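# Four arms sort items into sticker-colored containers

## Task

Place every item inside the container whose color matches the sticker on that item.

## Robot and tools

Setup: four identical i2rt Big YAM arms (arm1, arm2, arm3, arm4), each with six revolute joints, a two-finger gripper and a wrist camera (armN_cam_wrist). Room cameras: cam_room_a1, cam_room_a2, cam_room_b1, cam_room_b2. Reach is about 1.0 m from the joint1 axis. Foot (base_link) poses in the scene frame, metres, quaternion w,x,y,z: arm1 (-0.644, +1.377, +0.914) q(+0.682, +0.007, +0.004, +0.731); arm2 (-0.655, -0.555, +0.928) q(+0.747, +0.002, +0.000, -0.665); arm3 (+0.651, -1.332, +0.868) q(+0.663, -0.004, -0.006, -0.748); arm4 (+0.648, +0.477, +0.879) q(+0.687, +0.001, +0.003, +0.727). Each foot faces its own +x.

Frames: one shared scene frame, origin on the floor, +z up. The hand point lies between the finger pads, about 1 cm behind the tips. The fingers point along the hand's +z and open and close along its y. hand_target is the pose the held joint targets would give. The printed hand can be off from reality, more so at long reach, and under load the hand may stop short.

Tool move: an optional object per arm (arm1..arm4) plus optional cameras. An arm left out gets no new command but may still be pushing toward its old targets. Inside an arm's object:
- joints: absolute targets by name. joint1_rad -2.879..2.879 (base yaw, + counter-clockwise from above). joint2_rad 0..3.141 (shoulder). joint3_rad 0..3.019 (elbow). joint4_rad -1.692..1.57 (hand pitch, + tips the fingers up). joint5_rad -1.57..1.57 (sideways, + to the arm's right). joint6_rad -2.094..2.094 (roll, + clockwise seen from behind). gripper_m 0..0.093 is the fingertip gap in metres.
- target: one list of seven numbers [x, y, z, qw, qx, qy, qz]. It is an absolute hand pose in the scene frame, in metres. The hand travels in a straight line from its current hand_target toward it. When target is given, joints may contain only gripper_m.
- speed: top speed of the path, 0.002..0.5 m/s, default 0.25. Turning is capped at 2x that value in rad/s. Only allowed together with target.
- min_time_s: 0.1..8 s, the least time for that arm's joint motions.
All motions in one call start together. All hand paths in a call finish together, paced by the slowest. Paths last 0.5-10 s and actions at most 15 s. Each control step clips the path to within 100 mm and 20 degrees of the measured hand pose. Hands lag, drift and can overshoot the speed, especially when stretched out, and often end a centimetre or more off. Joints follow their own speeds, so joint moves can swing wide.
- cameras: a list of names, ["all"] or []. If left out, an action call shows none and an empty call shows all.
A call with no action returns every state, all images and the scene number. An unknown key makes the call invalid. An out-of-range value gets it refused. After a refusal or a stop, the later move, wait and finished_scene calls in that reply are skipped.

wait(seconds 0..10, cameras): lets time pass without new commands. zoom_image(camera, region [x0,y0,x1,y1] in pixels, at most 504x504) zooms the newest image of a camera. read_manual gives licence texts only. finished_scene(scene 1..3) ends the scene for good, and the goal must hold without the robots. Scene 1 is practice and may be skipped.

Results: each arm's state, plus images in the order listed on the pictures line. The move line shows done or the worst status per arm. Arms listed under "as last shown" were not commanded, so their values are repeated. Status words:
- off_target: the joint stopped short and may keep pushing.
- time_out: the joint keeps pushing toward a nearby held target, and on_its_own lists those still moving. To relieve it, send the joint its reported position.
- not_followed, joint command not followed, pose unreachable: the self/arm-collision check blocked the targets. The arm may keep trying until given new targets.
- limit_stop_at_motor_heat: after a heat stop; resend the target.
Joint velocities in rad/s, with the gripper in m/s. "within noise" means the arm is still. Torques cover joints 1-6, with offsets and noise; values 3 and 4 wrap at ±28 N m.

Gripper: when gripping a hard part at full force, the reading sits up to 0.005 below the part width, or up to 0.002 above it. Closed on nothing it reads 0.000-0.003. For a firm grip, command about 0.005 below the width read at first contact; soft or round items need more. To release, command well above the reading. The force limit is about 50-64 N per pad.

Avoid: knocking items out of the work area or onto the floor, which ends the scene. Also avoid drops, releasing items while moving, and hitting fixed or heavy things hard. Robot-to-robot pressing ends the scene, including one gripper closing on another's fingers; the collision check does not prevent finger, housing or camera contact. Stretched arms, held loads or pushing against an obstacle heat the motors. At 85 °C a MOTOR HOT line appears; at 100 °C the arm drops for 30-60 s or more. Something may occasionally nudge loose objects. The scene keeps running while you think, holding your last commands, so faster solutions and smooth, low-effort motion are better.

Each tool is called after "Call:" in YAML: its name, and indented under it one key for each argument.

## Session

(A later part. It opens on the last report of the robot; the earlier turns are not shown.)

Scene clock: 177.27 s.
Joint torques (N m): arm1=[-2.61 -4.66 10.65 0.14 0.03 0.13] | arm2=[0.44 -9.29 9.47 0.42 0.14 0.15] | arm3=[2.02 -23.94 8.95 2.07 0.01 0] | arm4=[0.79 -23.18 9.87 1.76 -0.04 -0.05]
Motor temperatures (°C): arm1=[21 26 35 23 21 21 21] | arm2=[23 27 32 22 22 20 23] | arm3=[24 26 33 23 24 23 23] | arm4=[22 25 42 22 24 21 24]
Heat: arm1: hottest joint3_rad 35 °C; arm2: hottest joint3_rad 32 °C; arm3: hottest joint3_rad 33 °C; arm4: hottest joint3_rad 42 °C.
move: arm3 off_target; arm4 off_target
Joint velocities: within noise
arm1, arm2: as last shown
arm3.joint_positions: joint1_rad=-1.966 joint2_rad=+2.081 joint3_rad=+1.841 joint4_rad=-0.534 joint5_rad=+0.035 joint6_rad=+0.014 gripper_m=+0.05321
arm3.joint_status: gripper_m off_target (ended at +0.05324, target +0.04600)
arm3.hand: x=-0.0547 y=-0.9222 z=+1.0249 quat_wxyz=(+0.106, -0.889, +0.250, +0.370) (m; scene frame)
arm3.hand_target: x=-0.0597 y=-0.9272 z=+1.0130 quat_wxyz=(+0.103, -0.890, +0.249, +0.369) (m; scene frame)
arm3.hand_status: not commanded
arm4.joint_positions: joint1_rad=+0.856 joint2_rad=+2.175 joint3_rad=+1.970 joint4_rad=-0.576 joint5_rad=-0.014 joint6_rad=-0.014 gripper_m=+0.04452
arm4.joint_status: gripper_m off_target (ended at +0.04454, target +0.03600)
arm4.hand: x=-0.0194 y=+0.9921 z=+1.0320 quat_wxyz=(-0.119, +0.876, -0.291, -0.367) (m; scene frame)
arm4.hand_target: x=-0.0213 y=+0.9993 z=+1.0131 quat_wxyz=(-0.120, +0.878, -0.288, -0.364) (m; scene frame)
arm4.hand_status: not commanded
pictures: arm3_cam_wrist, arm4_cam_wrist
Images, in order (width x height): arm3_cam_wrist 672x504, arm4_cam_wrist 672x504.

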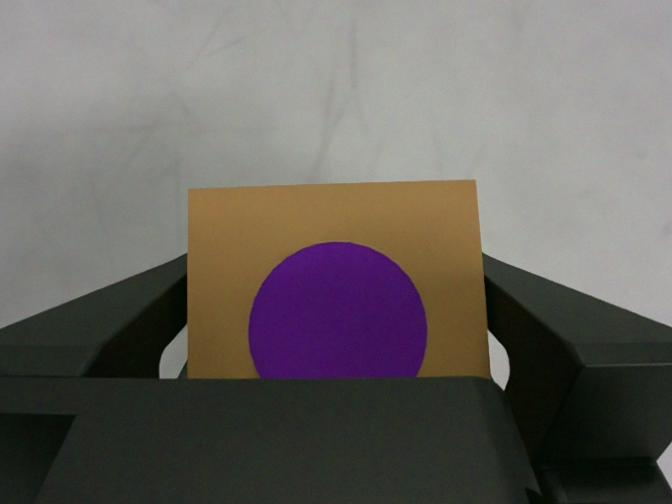

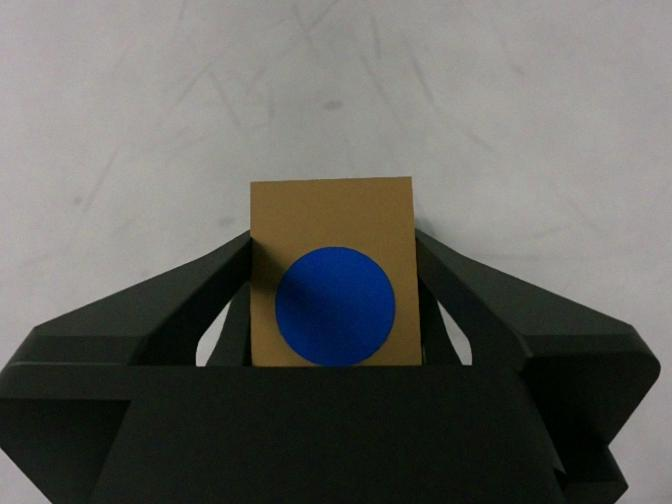

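Call:
move:
  arm3: {"target":[0.02,-0.95,1.10,0.103,-0.890,0.2486,0.369],"speed":0.12}
  arm4: {"target":[0.06,0.92,1.10,0.1196,-0.878,0.2886,0.364],"speed":0.12}

Call:
move:
  arm3: {"target":[0.35,-1.147,1.16,0.103,-0.890,0.2486,0.369],"speed":0.25}
  arm4: {"target":[0.37,0.69,1.165,0.1196,-0.878,0.2886,0.364],"speed":0.25}
  cameras: ["arm3_cam_wrist","arm4_cam_wrist"]

Call:
move:
  arm3: {"joints":{"joint1_rad":1.796},"min_time_s":4.5}
  arm4: {"joints":{"joint1_rad":-1.904},"min_time_s":4}

Scene clock: 188.23 s.
Joint torques (N m): arm1=[-1.73 -4.6 10.5 0.14 0.01 0.08] | arm2=[0.44 -9.17 9.48 0.47 0.13 0.15] | arm3=[0.44 -23.24 9.18 1.22 -0.08 -0.14] | arm4=[1.61 -22.3 9.21 0.83 0.22 0.07]
Motor temperatures (°C): arm1=[21 25 35 23 21 21 21] | arm2=[23 26 32 22 22 20 23] | arm3=[24 26 33 23 24 23 24] | arm4=[22 25 41 22 24 21 25]
Heat: arm1: hottest joint3_rad 35 °C; arm2: hottest joint3_rad 32 °C; arm3: hottest joint3_rad 33 °C; arm4: hottest joint3_rad 41 °C.
move: arm3 off_target; arm4 done
Joint velocities: within noise
arm1, arm2: as last shown
arm3.joint_positions: joint1_rad=-1.972 joint2_rad=+1.840 joint3_rad=+1.650 joint4_rad=-0.594 joint5_rad=+0.017 joint6_rad=+0.006 gripper_m=+0.05321
arm3.joint_status: not commanded
arm3.hand: x=+0.0121 y=-0.9570 z=+1.0922 quat_wxyz=(+0.099, -0.892, +0.247, +0.367) (m; scene frame)
arm3.hand_target: x=+0.0199 y=-0.9501 z=+1.1000 quat_wxyz=(+0.103, -0.890, +0.248, +0.369) (m; scene frame)
arm3.hand_status: off_target (0.013 m and 0.6 deg from the pose sent, 0.109 m and 0.4 deg at the start)
arm4.joint_positions: joint1_rad=+0.864 joint2_rad=+1.851 joint3_rad=+1.620 joint4_rad=-0.560 joint5_rad=-0.006 joint6_rad=-0.014 gripper_m=+0.04452
arm4.joint_status: not commanded
arm4.hand: x=+0.0609 y=+0.9243 z=+1.0923 quat_wxyz=(-0.119, +0.878, -0.289, -0.362) (m; scene frame)
arm4.hand_target: x=+0.0601 y=+0.9201 z=+1.0999 quat_wxyz=(-0.120, +0.878, -0.288, -0.364) (m; scene frame)
arm4.hand_status: done (0.009 m and 0.2 deg from the pose sent, 0.127 m and 0.5 deg at the start)
pictures: none

Scene clock: 190.53 s.
Joint torques (N m): arm1=[-2.08 -5.3 10.58 0.17 0.01 0.11] | arm2=[0.38 -9.17 9.46 0.44 0.15 0.16] | arm3=[0.56 -2.9 9.44 1.24 0.07 -0.1] | arm4=[1.03 -1.9 9.66 0.92 0 0.05]
Motor temperatures (°C): arm1=[21 25 35 23 21 21 21] | arm2=[23 26 32 22 22 20 23] | arm3=[24 26 32 23 24 23 24] | arm4=[22 25 41 22 24 21 25]
Heat: arm1: hottest joint3_rad 35 °C; arm2: hottest joint3_rad 32 °C; arm3: hottest joint3_rad 32 °C; arm4: hottest joint3_rad 41 °C.
move: arm3 done; arm4 done
Joint velocities: within noise
arm1, arm2: as last shown
arm3.joint_positions: joint1_rad=-1.972 joint2_rad=+0.751 joint3_rad=+0.837 joint4_rad=-0.850 joint5_rad=+0.017 joint6_rad=+0.006 gripper_m=+0.05321
arm3.joint_status: not commanded
arm3.hand: x=+0.3481 y=-1.1495 z=+1.1644 quat_wxyz=(+0.102, -0.888, +0.246, +0.376) (m; scene frame)
arm3.hand_target: x=+0.3500 y=-1.1470 z=+1.1601 quat_wxyz=(+0.103, -0.890, +0.248, +0.369) (m; scene frame)
arm3.hand_status: done (0.005 m and 0.9 deg from the pose sent, 0.393 m and 0.6 deg at the start)
arm4.joint_positions: joint1_rad=+0.864 joint2_rad=+0.750 joint3_rad=+0.808 joint4_rad=-0.831 joint5_rad=-0.006 joint6_rad=-0.014 gripper_m=+0.04452
arm4.joint_status: not commanded
arm4.hand: x=+0.3703 y=+0.6896 z=+1.1672 quat_wxyz=(-0.122, +0.875, -0.288, -0.370) (m; scene frame)
arm4.hand_target: x=+0.3701 y=+0.6900 z=+1.1649 quat_wxyz=(-0.120, +0.878, -0.288, -0.364) (m; scene frame)
arm4.hand_status: done (0.002 m and 0.8 deg from the pose sent, 0.395 m and 0.2 deg at the start)
pictures: arm3_cam_wrist, arm4_cam_wrist
Images, in order (width x height): arm3_cam_wrist 672x504, arm4_cam_wrist 672x504.

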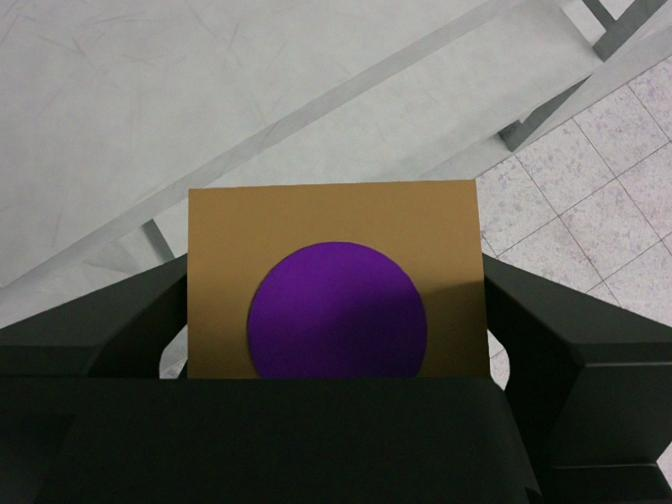

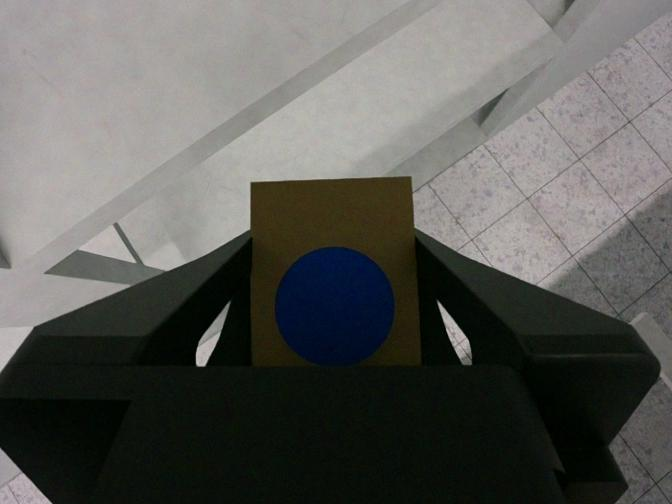

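Scene clock: 195.37 s.
Joint torques (N m): arm1=[-2.02 -4.72 10.71 0.16 -0.04 0.18] | arm2=[0.32 -9.23 9.46 0.42 0.13 0.16] | arm3=[1.79 -2.55 9.4 1.28 0.08 -0.09] | arm4=[1.38 -2.26 9.7 0.94 0.09 0.03]
Motor temperatures (°C): arm1=[21 25 35 23 21 21 21] | arm2=[23 26 32 22 22 20 23] | arm3=[24 26 33 23 24 23 24] | arm4=[22 25 40 22 24 21 25]
Heat: arm1: hottest joint3_rad 35 °C; arm2: hottest joint3_rad 32 °C; arm3: hottest joint3_rad 33 °C; arm4: hottest joint3_rad 40 °C.
move: arm3 done; arm4 done
Joint velocities: within noise
arm1.joint_positions: joint1_rad=-2.221 joint2_rad=+1.161 joint3_rad=+0.958 joint4_rad=-1.346 joint5_rad=-0.006 joint6_rad=-0.009 gripper_m=+0.08496
arm1.joint_status: not commanded
arm1.hand: x=-0.3794 y=+1.2055 z=+1.0894 quat_wxyz=(-0.003, -0.283, -0.959, +0.001) (m; scene frame)
arm1.hand_target: x=-0.3800 y=+1.2050 z=+1.0900 quat_wxyz=(+0.000, -0.288, -0.958, +0.000) (m; scene frame)
arm1.hand_status: not commanded
arm2.joint_positions: joint1_rad=+0.928 joint2_rad=+1.228 joint3_rad=+1.005 joint4_rad=-1.324 joint5_rad=+0.000 joint6_rad=-0.006 gripper_m=+0.08993
arm2.joint_status: not commanded
arm2.hand: x=-0.3645 y=-0.7254 z=+1.1056 quat_wxyz=(-0.011, -0.257, -0.966, +0.001) (m; scene frame)
arm2.hand_target: x=-0.3700 y=-0.7249 z=+1.1000 quat_wxyz=(+0.000, -0.264, -0.965, +0.000) (m; scene frame)
arm2.hand_status: not commanded
arm3.joint_positions: joint1_rad=+1.788 joint2_rad=+0.751 joint3_rad=+0.837 joint4_rad=-0.850 joint5_rad=+0.017 joint6_rad=+0.006 gripper_m=+0.05316
arm3.joint_status: all done
arm3.hand: x=+1.0003 y=-1.2972 z=+1.1672 quat_wxyz=(-0.393, +0.041, -0.919, -0.006) (m; scene frame)
arm3.hand_target: x=+0.9997 y=-1.2945 z=+1.1629 quat_wxyz=(-0.387, +0.047, -0.921, -0.006) (m; scene frame)
arm3.hand_status: not commanded
arm4.joint_positions: joint1_rad=-1.905 joint2_rad=+0.750 joint3_rad=+0.808 joint4_rad=-0.831 joint5_rad=-0.007 joint6_rad=-0.014 gripper_m=+0.04468
arm4.joint_status: all done
arm4.hand: x=+0.9860 y=+0.3832 z=+1.1653 quat_wxyz=(-0.383, -0.119, -0.914, +0.055) (m; scene frame)
arm4.hand_target: x=+0.9865 y=+0.3834 z=+1.1630 quat_wxyz=(-0.377, -0.118, -0.917, +0.054) (m; scene frame)
arm4.hand_status: not commanded
pictures: none

Call:
move:
  arm3: {"target":[1.195,-1.277,0.90,0.3825,-0.0468,0.9228,-0.0194],"speed":0.25}
  arm4: {"target":[1.145,0.337,0.90,0.379,0.128,0.915,-0.053],"speed":0.25}
  cameras: ["arm3_cam_wrist","arm4_cam_wrist","cam_room_a1","cam_room_a2"]

Call:
zoom_image:
  camera: "cam_room_a1"
  region: [170, 230, 310, 400]

Call:
zoom_image:
  camera: "cam_room_a2"
  region: [260, 230, 400, 400]

Scene clock: 209.30 s.
Joint torques (N m): arm1=[-2.43 -4.19 10.74 0.1 0.04 0.08] | arm2=[0.38 -9.23 9.47 0.42 0.14 0.15] | arm3=[2.08 -14.68 9.66 2.04 0.18 -0.12] | arm4=[0.85 -13.27 8.14 1.8 0.18 0.18]
Motor temperatures (°C): arm1=[21 25 35 23 21 21 21] | arm2=[23 26 32 22 22 20 23] | arm3=[24 25 33 23 24 23 24] | arm4=[22 25 40 22 24 21 26]
Heat: arm1: hottest joint3_rad 35 °C; arm2: hottest joint3_rad 32 °C; arm3: hottest joint3_rad 33 °C; arm4: hottest joint3_rad 40 °C.
move: arm3 off_target; arm4 off_target
Joint velocities: within noise
arm1, arm2: as last shown
arm3.joint_positions: joint1_rad=+1.803 joint2_rad=+1.671 joint3_rad=+0.751 joint4_rad=+0.064 joint5_rad=+0.076 joint6_rad=+0.005 gripper_m=+0.05316
arm3.joint_status: not commanded
arm3.hand: x=+1.1702 y=-1.2873 z=+0.8772 quat_wxyz=(-0.351, +0.039, -0.935, +0.022) (m; scene frame)
arm3.hand_target: x=+1.1934 y=-1.2771 z=+0.9008 quat_wxyz=(-0.382, +0.047, -0.923, +0.019) (m; scene frame)
arm3.hand_status: off_target (0.035 m and 4.0 deg from the pose sent, 0.331 m and 3.3 deg at the start)
arm4.joint_positions: joint1_rad=-1.905 joint2_rad=+1.630 joint3_rad=+0.660 joint4_rad=+0.130 joint5_rad=-0.005 joint6_rad=-0.008 gripper_m=+0.04468
arm4.joint_status: not commanded
arm4.hand: x=+1.1226 y=+0.3425 z=+0.8822 quat_wxyz=(-0.352, -0.124, -0.926, +0.050) (m; scene frame)
arm4.hand_target: x=+1.1439 y=+0.3374 z=+0.9007 quat_wxyz=(-0.379, -0.128, -0.915, +0.053) (m; scene frame)
arm4.hand_status: off_target (0.029 m and 3.4 deg from the pose sent, 0.313 m and 1.2 deg at the start)
pictures: arm3_cam_wrist, arm4_cam_wrist, cam_room_a1, cam_room_a2
Images, in order (width x height): arm3_cam_wrist 672x504, arm4_cam_wrist 672x504, cam_room_a1 672x504, cam_room_a2 672x504.

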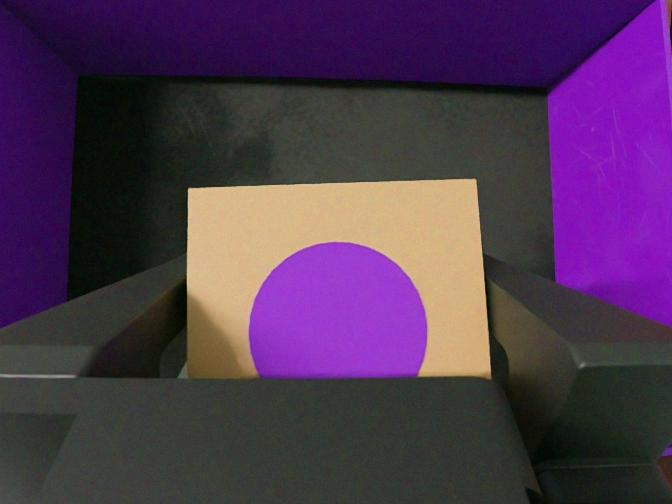

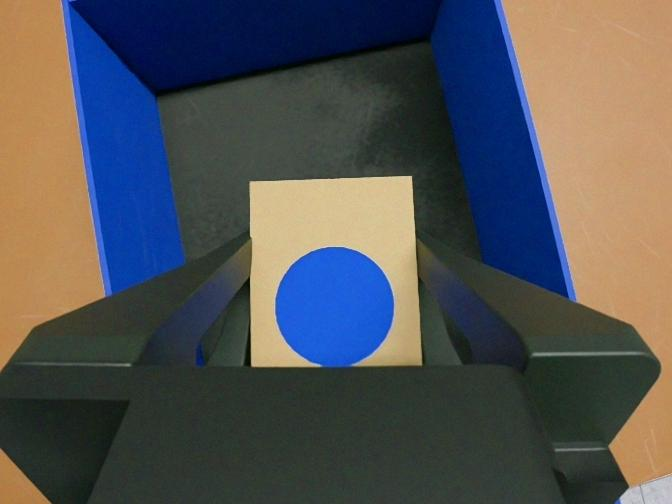

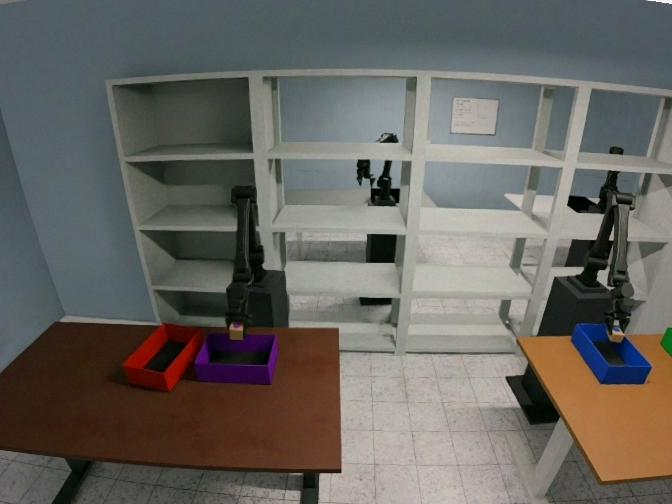

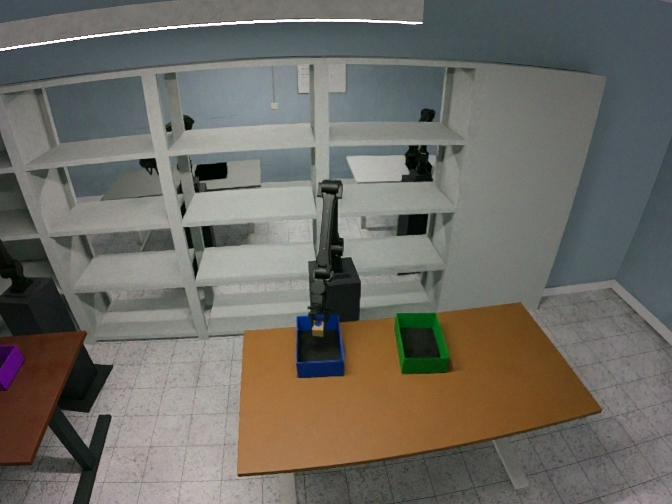

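Scaled by 2.965.

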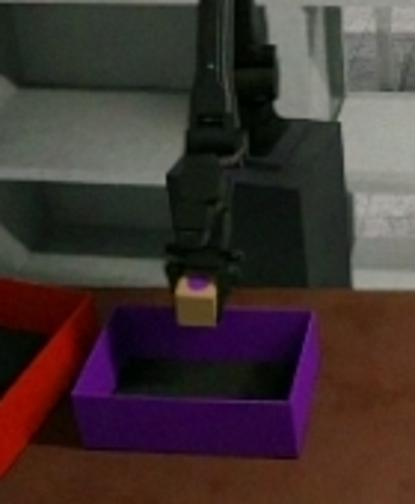

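Scaled by 2.965.

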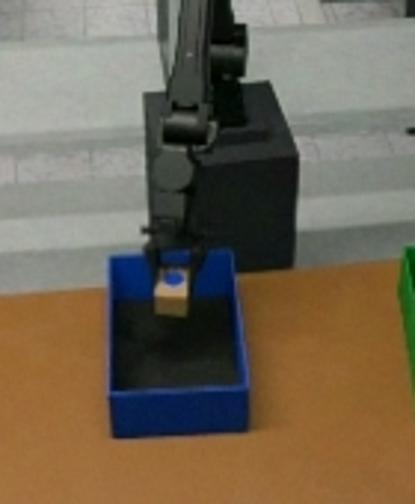

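Call:
move:
  arm3: {"target":[1.215,-1.274,0.785,0.3825,-0.0468,0.9228,-0.0194],"speed":0.12}
  arm4: {"target":[1.155,0.335,0.785,0.379,0.128,0.915,-0.053],"speed":0.12}
  cameras: ["cam_room_a1","cam_room_a2"]

Call:
zoom_image:
  camera: "cam_room_a1"
  region: [170, 230, 310, 400]

Call:
move:
  arm3: {"target":[1.212,-1.274,0.75,0.3825,-0.0468,0.9228,-0.0194],"speed":0.06}
  arm4: {"target":[1.155,0.335,0.75,0.379,0.128,0.915,-0.053],"speed":0.06}
  cameras: ["cam_room_a1","cam_room_a2"]

Call:
zoom_image:
  camera: "cam_room_a1"
  region: [170, 230, 310, 400]

Call:
zoom_image:
  camera: "cam_room_a2"
  region: [260, 230, 400, 400]

Scene clock: 219.30 s.
Joint torques (N m): arm1=[-2.26 -4.19 10.86 0.17 -0.02 0.12] | arm2=[0.26 -9.23 9.47 0.44 0.15 0.15] | arm3=[2.14 -16.5 6.72 2.15 0.19 -0.1] | arm4=[0.97 -14.15 5.23 1.95 0.25 0.19]
Motor temperatures (°C): arm1=[21 25 35 23 21 21 21] | arm2=[23 26 32 22 22 20 23] | arm3=[24 25 32 23 24 23 24] | arm4=[22 25 38 22 24 21 26]
Heat: arm1: hottest joint3_rad 35 °C; arm2: hottest joint3_rad 32 °C; arm3: hottest joint3_rad 32 °C; arm4: hottest joint3_rad 38 °C.
move: arm3 off_target; arm4 off_target
Joint velocities: within noise
arm1, arm2: as last shown
arm3.joint_positions: joint1_rad=+1.807 joint2_rad=+2.004 joint3_rad=+0.804 joint4_rad=+0.362 joint5_rad=+0.079 joint6_rad=+0.005 gripper_m=+0.05316
arm3.joint_status: not commanded
arm3.hand: x=+1.1953 y=-1.2844 z=+0.7728 quat_wxyz=(-0.359, +0.039, -0.932, +0.022) (m; scene frame)
arm3.hand_target: x=+1.2141 y=-1.2740 z=+0.7856 quat_wxyz=(-0.382, +0.047, -0.923, +0.019) (m; scene frame)
arm3.hand_status: off_target (0.025 m and 3.0 deg from the pose sent, 0.103 m and 4.0 deg at the start)
arm4.joint_positions: joint1_rad=-1.905 joint2_rad=+1.982 joint3_rad=+0.693 joint4_rad=+0.471 joint5_rad=-0.003 joint6_rad=-0.006 gripper_m=+0.04468
arm4.joint_status: not commanded
arm4.hand: x=+1.1392 y=+0.3369 z=+0.7798 quat_wxyz=(-0.362, -0.125, -0.922, +0.053) (m; scene frame)
arm4.hand_target: x=+1.1545 y=+0.3352 z=+0.7853 quat_wxyz=(-0.379, -0.128, -0.915, +0.053) (m; scene frame)
arm4.hand_status: off_target (0.017 m and 2.1 deg from the pose sent, 0.103 m and 3.4 deg at the start)
pictures: cam_room_a1, cam_room_a2
Images, in order (width x height): cam_room_a1 672x504, cam_room_a2 672x504.

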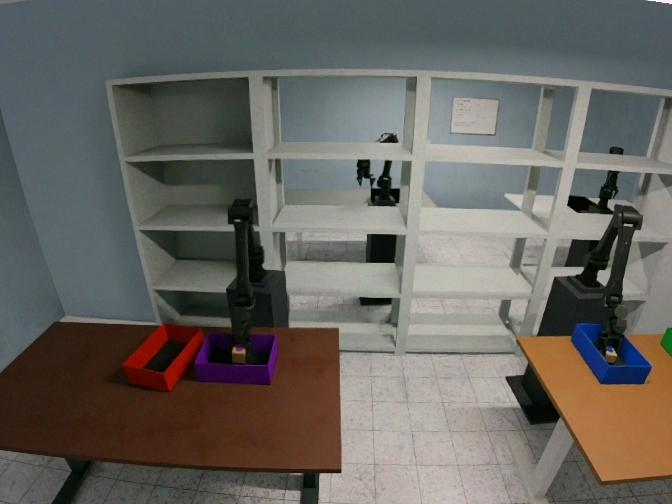

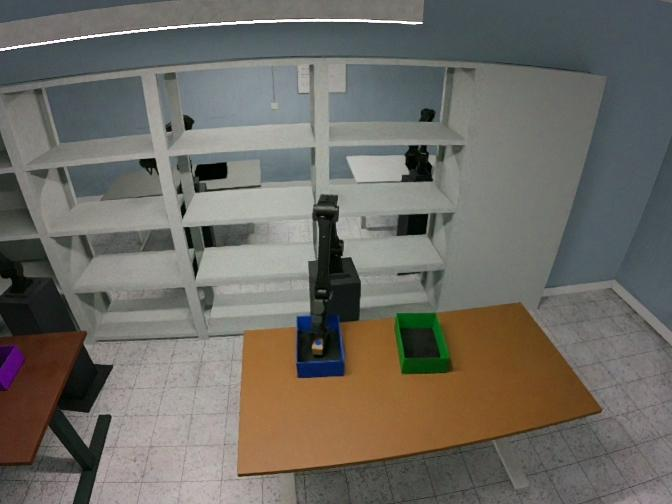

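Scaled by 2.965.

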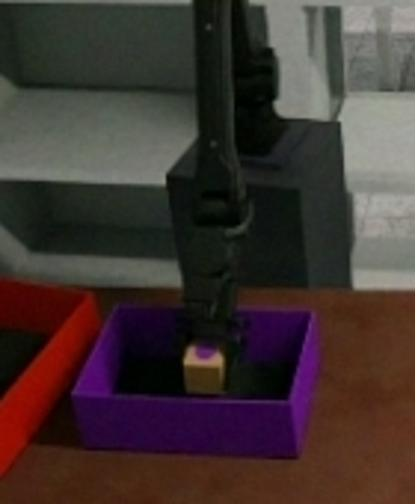

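Scene clock: 220.40 s.
Joint torques (N m): arm1=[-2.08 -4.72 10.59 0.1 -0.03 0.11] | arm2=[0.21 -9.17 9.47 0.4 0.14 0.15] | arm3=[2.08 -15.27 5.2 1.94 0.19 -0.08] | arm4=[1.32 -13.57 4 1.66 0.24 0.14]
Motor temperatures (°C): arm1=[21 25 35 23 21 21 21] | arm2=[23 26 32 22 22 20 23] | arm3=[24 25 32 23 24 23 24] | arm4=[22 25 37 22 24 21 26]
Heat: arm1: hottest joint3_rad 35 °C; arm2: hottest joint3_rad 32 °C; arm3: hottest joint3_rad 32 °C; arm4: hottest joint3_rad 37 °C.
move: arm3 off_target; arm4 done
Joint velocities: within noise
arm1, arm2: as last shown
arm3.joint_positions: joint1_rad=+1.808 joint2_rad=+2.082 joint3_rad=+0.827 joint4_rad=+0.458 joint5_rad=+0.081 joint6_rad=+0.005 gripper_m=+0.05316
arm3.joint_status: not commanded
arm3.hand: x=+1.2068 y=-1.2827 z=+0.7549 quat_wxyz=(-0.379, +0.039, -0.924, +0.021) (m; scene frame)
arm3.hand_target: x=+1.2117 y=-1.2741 z=+0.7502 quat_wxyz=(-0.382, +0.047, -0.923, +0.019) (m; scene frame)
arm3.hand_status: off_target (0.011 m and 1.0 deg from the pose sent, 0.030 m and 3.0 deg at the start)
arm4.joint_positions: joint1_rad=-1.905 joint2_rad=+2.079 joint3_rad=+0.721 joint4_rad=+0.568 joint5_rad=-0.002 joint6_rad=-0.003 gripper_m=+0.04468
arm4.joint_status: not commanded
arm4.hand: x=+1.1479 y=+0.3342 z=+0.7558 quat_wxyz=(-0.375, -0.125, -0.917, +0.054) (m; scene frame)
arm4.hand_target: x=+1.1547 y=+0.3351 z=+0.7501 quat_wxyz=(-0.379, -0.128, -0.915, +0.053) (m; scene frame)
arm4.hand_status: done (0.009 m and 0.6 deg from the pose sent, 0.034 m and 2.1 deg at the start)
pictures: cam_room_a1, cam_room_a2
Images, in order (width x height): cam_room_a1 672x504, cam_room_a2 672x504.

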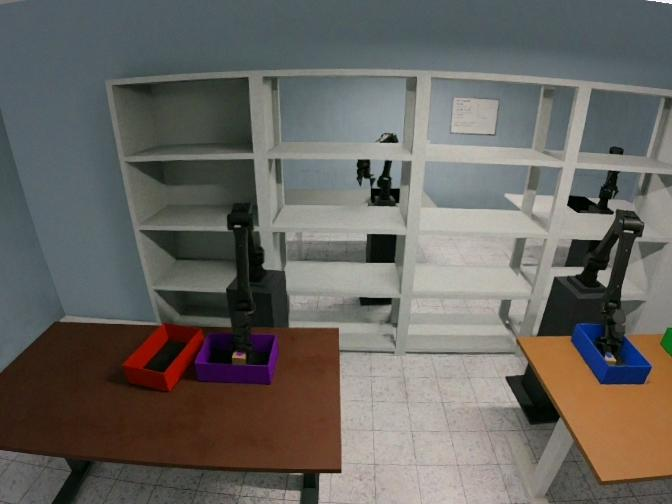

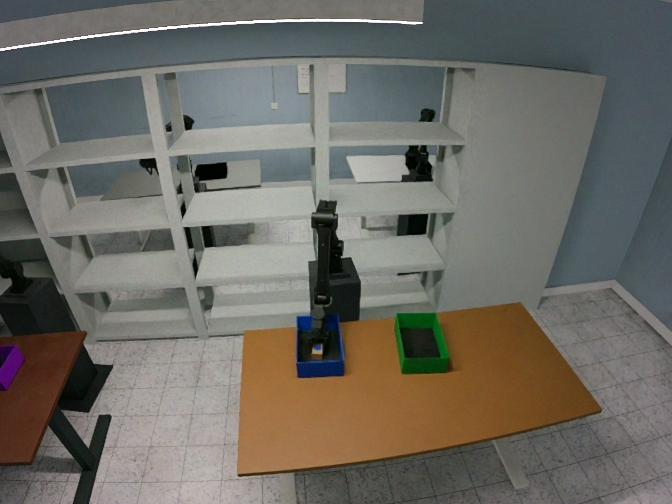

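Scaled by 2.965.

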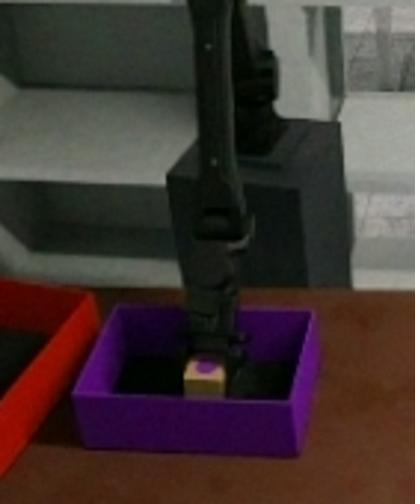

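Scaled by 2.965.

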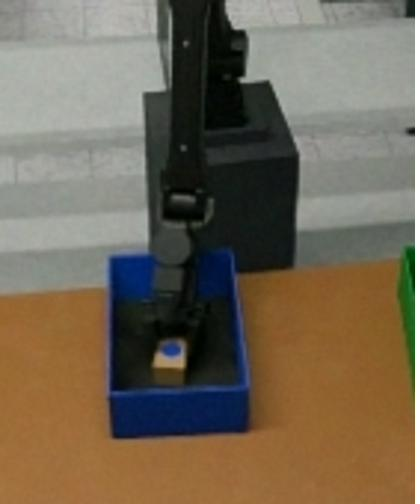

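Call:
move:
  arm3: {"target":[1.209,-1.276,0.728,0.3825,-0.0468,0.9228,-0.0194],"speed":0.06}
  arm4: {"target":[1.153,0.335,0.738,0.379,0.128,0.915,-0.053],"speed":0.06}
  cameras: ["cam_room_a1"]

Call:
zoom_image:
  camera: "cam_room_a1"
  region: [170, 230, 310, 400]

Scene clock: 224.87 s.
Joint torques (N m): arm1=[-1.96 -4.72 10.65 0.23 -0.02 0.1] | arm2=[0.32 -9.23 9.46 0.42 0.13 0.14] | arm3=[1.96 -14.33 4.11 1.65 0.09 -0.1] | arm4=[0.67 -12.1 3.82 1.54 0.2 0.12]
Motor temperatures (°C): arm1=[21 25 35 23 21 21 21] | arm2=[23 26 32 22 22 20 23] | arm3=[24 25 32 23 24 23 24] | arm4=[22 25 36 22 24 21 26]
Heat: arm1: hottest joint3_rad 35 °C; arm2: hottest joint3_rad 32 °C; arm3: hottest joint3_rad 32 °C; arm4: hottest joint3_rad 36 °C.
move: arm3 off_target; arm4 off_target
Joint velocities: within noise
arm1, arm2: as last shown
arm3.joint_positions: joint1_rad=+1.808 joint2_rad=+2.129 joint3_rad=+0.841 joint4_rad=+0.522 joint5_rad=+0.081 joint6_rad=+0.005 gripper_m=+0.05316
arm3.joint_status: not commanded
arm3.hand: x=+1.2141 y=-1.2820 z=+0.7450 quat_wxyz=(-0.393, +0.038, -0.918, +0.019) (m; scene frame)
arm3.hand_target: x=+1.2083 y=-1.2763 z=+0.7284 quat_wxyz=(-0.382, +0.047, -0.923, +0.020) (m; scene frame)
arm3.hand_status: off_target (0.019 m and 1.7 deg from the pose sent, 0.028 m and 1.0 deg at the start)
arm4.joint_positions: joint1_rad=-1.905 joint2_rad=+2.097 joint3_rad=+0.727 joint4_rad=+0.609 joint5_rad=-0.002 joint6_rad=-0.002 gripper_m=+0.04468
arm4.joint_status: not commanded
arm4.hand: x=+1.1538 y=+0.3326 z=+0.7558 quat_wxyz=(-0.389, -0.125, -0.911, +0.056) (m; scene frame)
arm4.hand_target: x=+1.1521 y=+0.3352 z=+0.7385 quat_wxyz=(-0.379, -0.128, -0.915, +0.053) (m; scene frame)
arm4.hand_status: off_target (0.018 m and 1.3 deg from the pose sent, 0.019 m and 0.6 deg at the start)
pictures: cam_room_a1
Images, in order (width x height): cam_room_a1 672x504.

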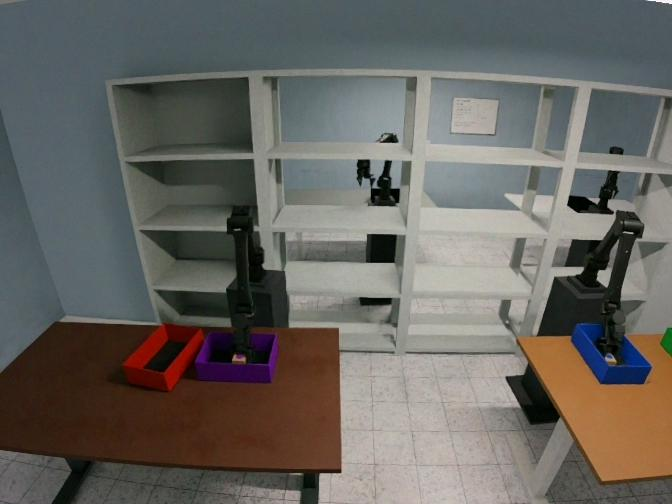

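Scaled by 2.965.

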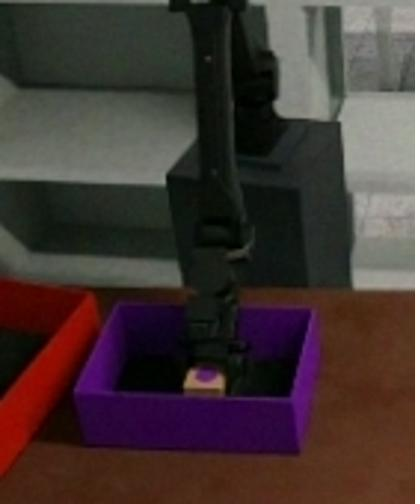

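Call:
move:
  arm3: {"target":[1.21,-1.277,0.715,0.3825,-0.0468,0.9228,-0.0194],"speed":0.06}
  arm4: {"target":[1.153,0.335,0.750,0.379,0.128,0.915,-0.053],"speed":0.06}

Call:
move:
  arm3: {"target":[1.21,-1.277,0.738,0.3825,-0.0468,0.9228,-0.0194],"speed":0.06}
  arm4: {"joints":{"gripper_m":0.075}}

Call:
move:
  arm3: {"joints":{"gripper_m":0.085}}
  arm4: {"target":[1.06,0.36,0.95,0.379,0.128,0.915,-0.053],"speed":0.15}

Call:
move:
  arm3: {"target":[1.12,-1.286,0.95,0.3825,-0.0468,0.9228,-0.0194],"speed":0.15}
  cameras: ["arm3_cam_wrist","arm4_cam_wrist"]

Scene clock: 238.57 s.
Joint torques (N m): arm1=[-2.02 -4.19 10.74 0.27 -0.02 0.11] | arm2=[0.26 -9.17 9.46 0.43 0.14 0.16] | arm3=[1.73 -11.81 4.72 1.57 0.03 -0.12] | arm4=[0.56 -15.21 3.17 0.39 0.16 0.14]
Motor temperatures (°C): arm1=[21 25 35 23 21 21 21] | arm2=[23 26 32 22 22 20 23] | arm3=[24 25 30 23 24 23 24] | arm4=[22 24 34 22 24 21 26]
Heat: arm1: hottest joint3_rad 35 °C; arm2: hottest joint3_rad 32 °C; arm3: hottest joint3_rad 30 °C; arm4: hottest joint3_rad 34 °C.
move: arm3 off_target; arm4 done
Joint velocities: within noise
arm1, arm2: as last shown
arm3.joint_positions: joint1_rad=+1.808 joint2_rad=+2.138 joint3_rad=+0.842 joint4_rad=+0.551 joint5_rad=+0.081 joint6_rad=+0.005 gripper_m=+0.05316
arm3.joint_status: not commanded
arm3.hand: x=+1.2168 y=-1.2817 z=+0.7451 quat_wxyz=(-0.403, +0.037, -0.914, +0.019) (m; scene frame)
arm3.hand_target: x=+1.2082 y=-1.2775 z=+0.7163 quat_wxyz=(-0.382, +0.047, -0.923, +0.020) (m; scene frame)
arm3.hand_status: off_target (0.031 m and 2.7 deg from the pose sent, 0.031 m and 1.7 deg at the start)
arm4.joint_positions: joint1_rad=-1.905 joint2_rad=+2.097 joint3_rad=+0.727 joint4_rad=+0.609 joint5_rad=-0.002 joint6_rad=-0.002 gripper_m=+0.04468
arm4.joint_status: not commanded
arm4.hand: x=+1.1537 y=+0.3326 z=+0.7557 quat_wxyz=(-0.388, -0.125, -0.911, +0.056) (m; scene frame)
arm4.hand_target: x=+1.1528 y=+0.3350 z=+0.7500 quat_wxyz=(-0.379, -0.128, -0.915, +0.053) (m; scene frame)
arm4.hand_status: done (0.006 m and 1.2 deg from the pose sent, 0.006 m and 1.3 deg at the start)
pictures: none

Scene clock: 239.53 s.
Joint torques (N m): arm1=[-1.85 -4.95 10.78 0.18 0.02 0.09] | arm2=[0.44 -9.17 9.48 0.43 0.14 0.15] | arm3=[1.67 -16.85 3.77 0.49 0.02 -0.13] | arm4=[1.26 -14.92 3.18 0.84 0.19 0.15]
Motor temperatures (°C): arm1=[21 25 35 23 21 21 21] | arm2=[23 26 32 22 22 20 23] | arm3=[24 25 30 23 24 23 24] | arm4=[22 24 34 22 24 21 26]
Heat: arm1: hottest joint3_rad 35 °C; arm2: hottest joint3_rad 32 °C; arm3: hottest joint3_rad 30 °C; arm4: hottest joint3_rad 34 °C.
move: arm3 done; arm4 done
Joint velocities: within noise
arm1, arm2: as last shown
arm3.joint_positions: joint1_rad=+1.808 joint2_rad=+2.131 joint3_rad=+0.842 joint4_rad=+0.527 joint5_rad=+0.080 joint6_rad=+0.005 gripper_m=+0.05316
arm3.joint_status: not commanded
arm3.hand: x=+1.2146 y=-1.2819 z=+0.7449 quat_wxyz=(-0.395, +0.038, -0.918, +0.019) (m; scene frame)
arm3.hand_target: x=+1.2098 y=-1.2772 z=+0.7381 quat_wxyz=(-0.383, +0.047, -0.923, +0.019) (m; scene frame)
arm3.hand_status: done (0.010 m and 1.8 deg from the pose sent, 0.011 m and 2.7 deg at the start)
arm4.joint_positions: joint1_rad=-1.905 joint2_rad=+2.097 joint3_rad=+0.727 joint4_rad=+0.600 joint5_rad=-0.002 joint6_rad=-0.002 gripper_m=+0.07491
arm4.joint_status: all done
arm4.hand: x=+1.1521 y=+0.3330 z=+0.7540 quat_wxyz=(-0.384, -0.125, -0.913, +0.055) (m; scene frame)
arm4.hand_target: x=+1.1528 y=+0.3350 z=+0.7500 quat_wxyz=(-0.379, -0.128, -0.915, +0.053) (m; scene frame)
arm4.hand_status: not commanded
pictures: none

Scene clock: 241.67 s.
Joint torques (N m): arm1=[-2.2 -5.01 10.63 0.21 -0.01 0.14] | arm2=[0.32 -9.23 9.46 0.43 0.14 0.15] | arm3=[1.61 -16.79 3.78 0.68 -0.01 -0.12] | arm4=[0.56 -8.41 6.99 0.8 0.04 0.09]
Motor temperatures (°C): arm1=[21 25 35 23 21 21 21] | arm2=[23 26 32 22 22 20 23] | arm3=[24 25 30 23 24 23 24] | arm4=[22 24 34 22 24 21 26]
Heat: arm1: hottest joint3_rad 35 °C; arm2: hottest joint3_rad 32 °C; arm3: hottest joint3_rad 30 °C; arm4: hottest joint3_rad 34 °C.
move: arm3 done; arm4 done
Joint velocities: within noise
arm1, arm2: as last shown
arm3.joint_positions: joint1_rad=+1.808 joint2_rad=+2.130 joint3_rad=+0.842 joint4_rad=+0.522 joint5_rad=+0.081 joint6_rad=+0.005 gripper_m=+0.08495
arm3.joint_status: all done
arm3.hand: x=+1.2141 y=-1.2822 z=+0.7446 quat_wxyz=(-0.393, +0.038, -0.918, +0.020) (m; scene frame)
arm3.hand_target: x=+1.2098 y=-1.2772 z=+0.7381 quat_wxyz=(-0.383, +0.047, -0.923, +0.019) (m; scene frame)
arm3.hand_status: not commanded
arm4.joint_positions: joint1_rad=-1.905 joint2_rad=+1.277 joint3_rad=+0.510 joint4_rad=-0.002 joint5_rad=-0.002 joint6_rad=-0.002 gripper_m=+0.07491
arm4.joint_status: not commanded
arm4.hand: x=+1.0619 y=+0.3597 z=+0.9525 quat_wxyz=(-0.384, -0.125, -0.913, +0.055) (m; scene frame)
arm4.hand_target: x=+1.0600 y=+0.3600 z=+0.9500 quat_wxyz=(-0.379, -0.128, -0.915, +0.053) (m; scene frame)
arm4.hand_status: done (0.003 m and 0.8 deg from the pose sent, 0.218 m and 0.7 deg at the start)
pictures: none

Scene clock: 243.83 s.
Joint torques (N m): arm1=[-1.96 -4.66 10.58 0.21 -0.01 0.16] | arm2=[0.32 -9.23 9.48 0.44 0.13 0.15] | arm3=[1.61 -10.05 6.99 1.1 -0.01 -0.12] | arm4=[0.67 -7.94 7.08 0.85 0.06 0.08]
Motor temperatures (°C): arm1=[21 25 35 23 21 21 21] | arm2=[23 26 32 22 22 20 23] | arm3=[24 25 30 23 24 23 24] | arm4=[22 24 33 22 24 21 26]
Heat: arm1: hottest joint3_rad 35 °C; arm2: hottest joint3_rad 32 °C; arm3: hottest joint3_rad 30 °C; arm4: hottest joint3_rad 33 °C.
move: arm3 done
Joint velocities: within noise
arm1.joint_positions: joint1_rad=-2.221 joint2_rad=+1.161 joint3_rad=+0.958 joint4_rad=-1.346 joint5_rad=-0.006 joint6_rad=-0.009 gripper_m=+0.08496
arm1.joint_status: not commanded
arm1.hand: x=-0.3794 y=+1.2055 z=+1.0894 quat_wxyz=(-0.003, -0.283, -0.959, +0.001) (m; scene frame)
arm1.hand_target: x=-0.3800 y=+1.2050 z=+1.0900 quat_wxyz=(+0.000, -0.288, -0.958, +0.000) (m; scene frame)
arm1.hand_status: not commanded
arm2.joint_positions: joint1_rad=+0.928 joint2_rad=+1.228 joint3_rad=+1.005 joint4_rad=-1.324 joint5_rad=+0.000 joint6_rad=-0.006 gripper_m=+0.08993
arm2.joint_status: not commanded
arm2.hand: x=-0.3645 y=-0.7254 z=+1.1056 quat_wxyz=(-0.011, -0.257, -0.966, +0.001) (m; scene frame)
arm2.hand_target: x=-0.3700 y=-0.7249 z=+1.1000 quat_wxyz=(+0.000, -0.264, -0.965, +0.000) (m; scene frame)
arm2.hand_status: not commanded
arm3.joint_positions: joint1_rad=+1.808 joint2_rad=+1.370 joint3_rad=+0.641 joint4_rad=-0.045 joint5_rad=+0.081 joint6_rad=+0.004 gripper_m=+0.08496
arm3.joint_status: not commanded
arm3.hand: x=+1.1241 y=-1.2896 z=+0.9550 quat_wxyz=(-0.389, +0.039, -0.920, +0.020) (m; scene frame)
arm3.hand_target: x=+1.1200 y=-1.2862 z=+0.9500 quat_wxyz=(-0.382, +0.047, -0.923, +0.020) (m; scene frame)
arm3.hand_status: done (0.007 m and 1.3 deg from the pose sent, 0.226 m and 1.7 deg at the start)
arm4: as last shown
pictures: arm3_cam_wrist, arm4_cam_wrist
Images, in order (width x height): arm3_cam_wrist 672x504, arm4_cam_wrist 672x504.

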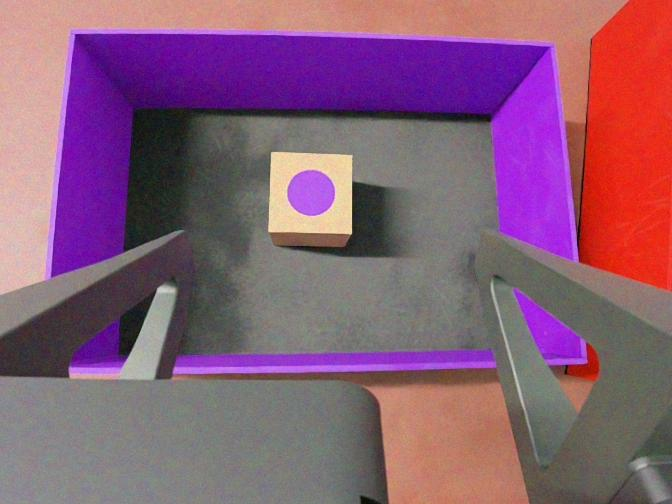

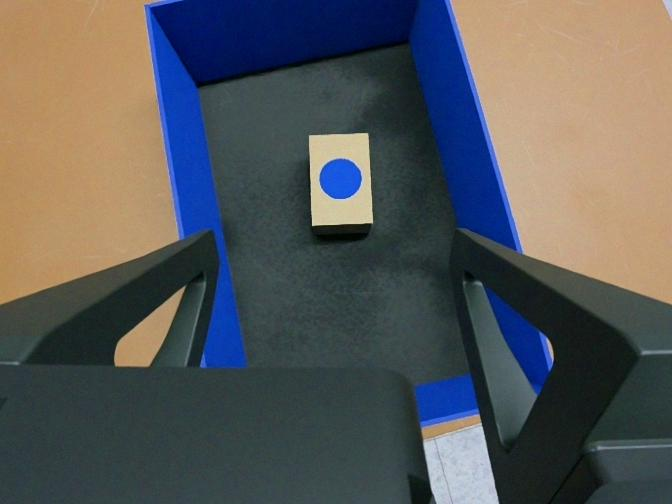

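Both packed.

Call:
finished_scene:
  scene: 2

The scene is finished: the task was done.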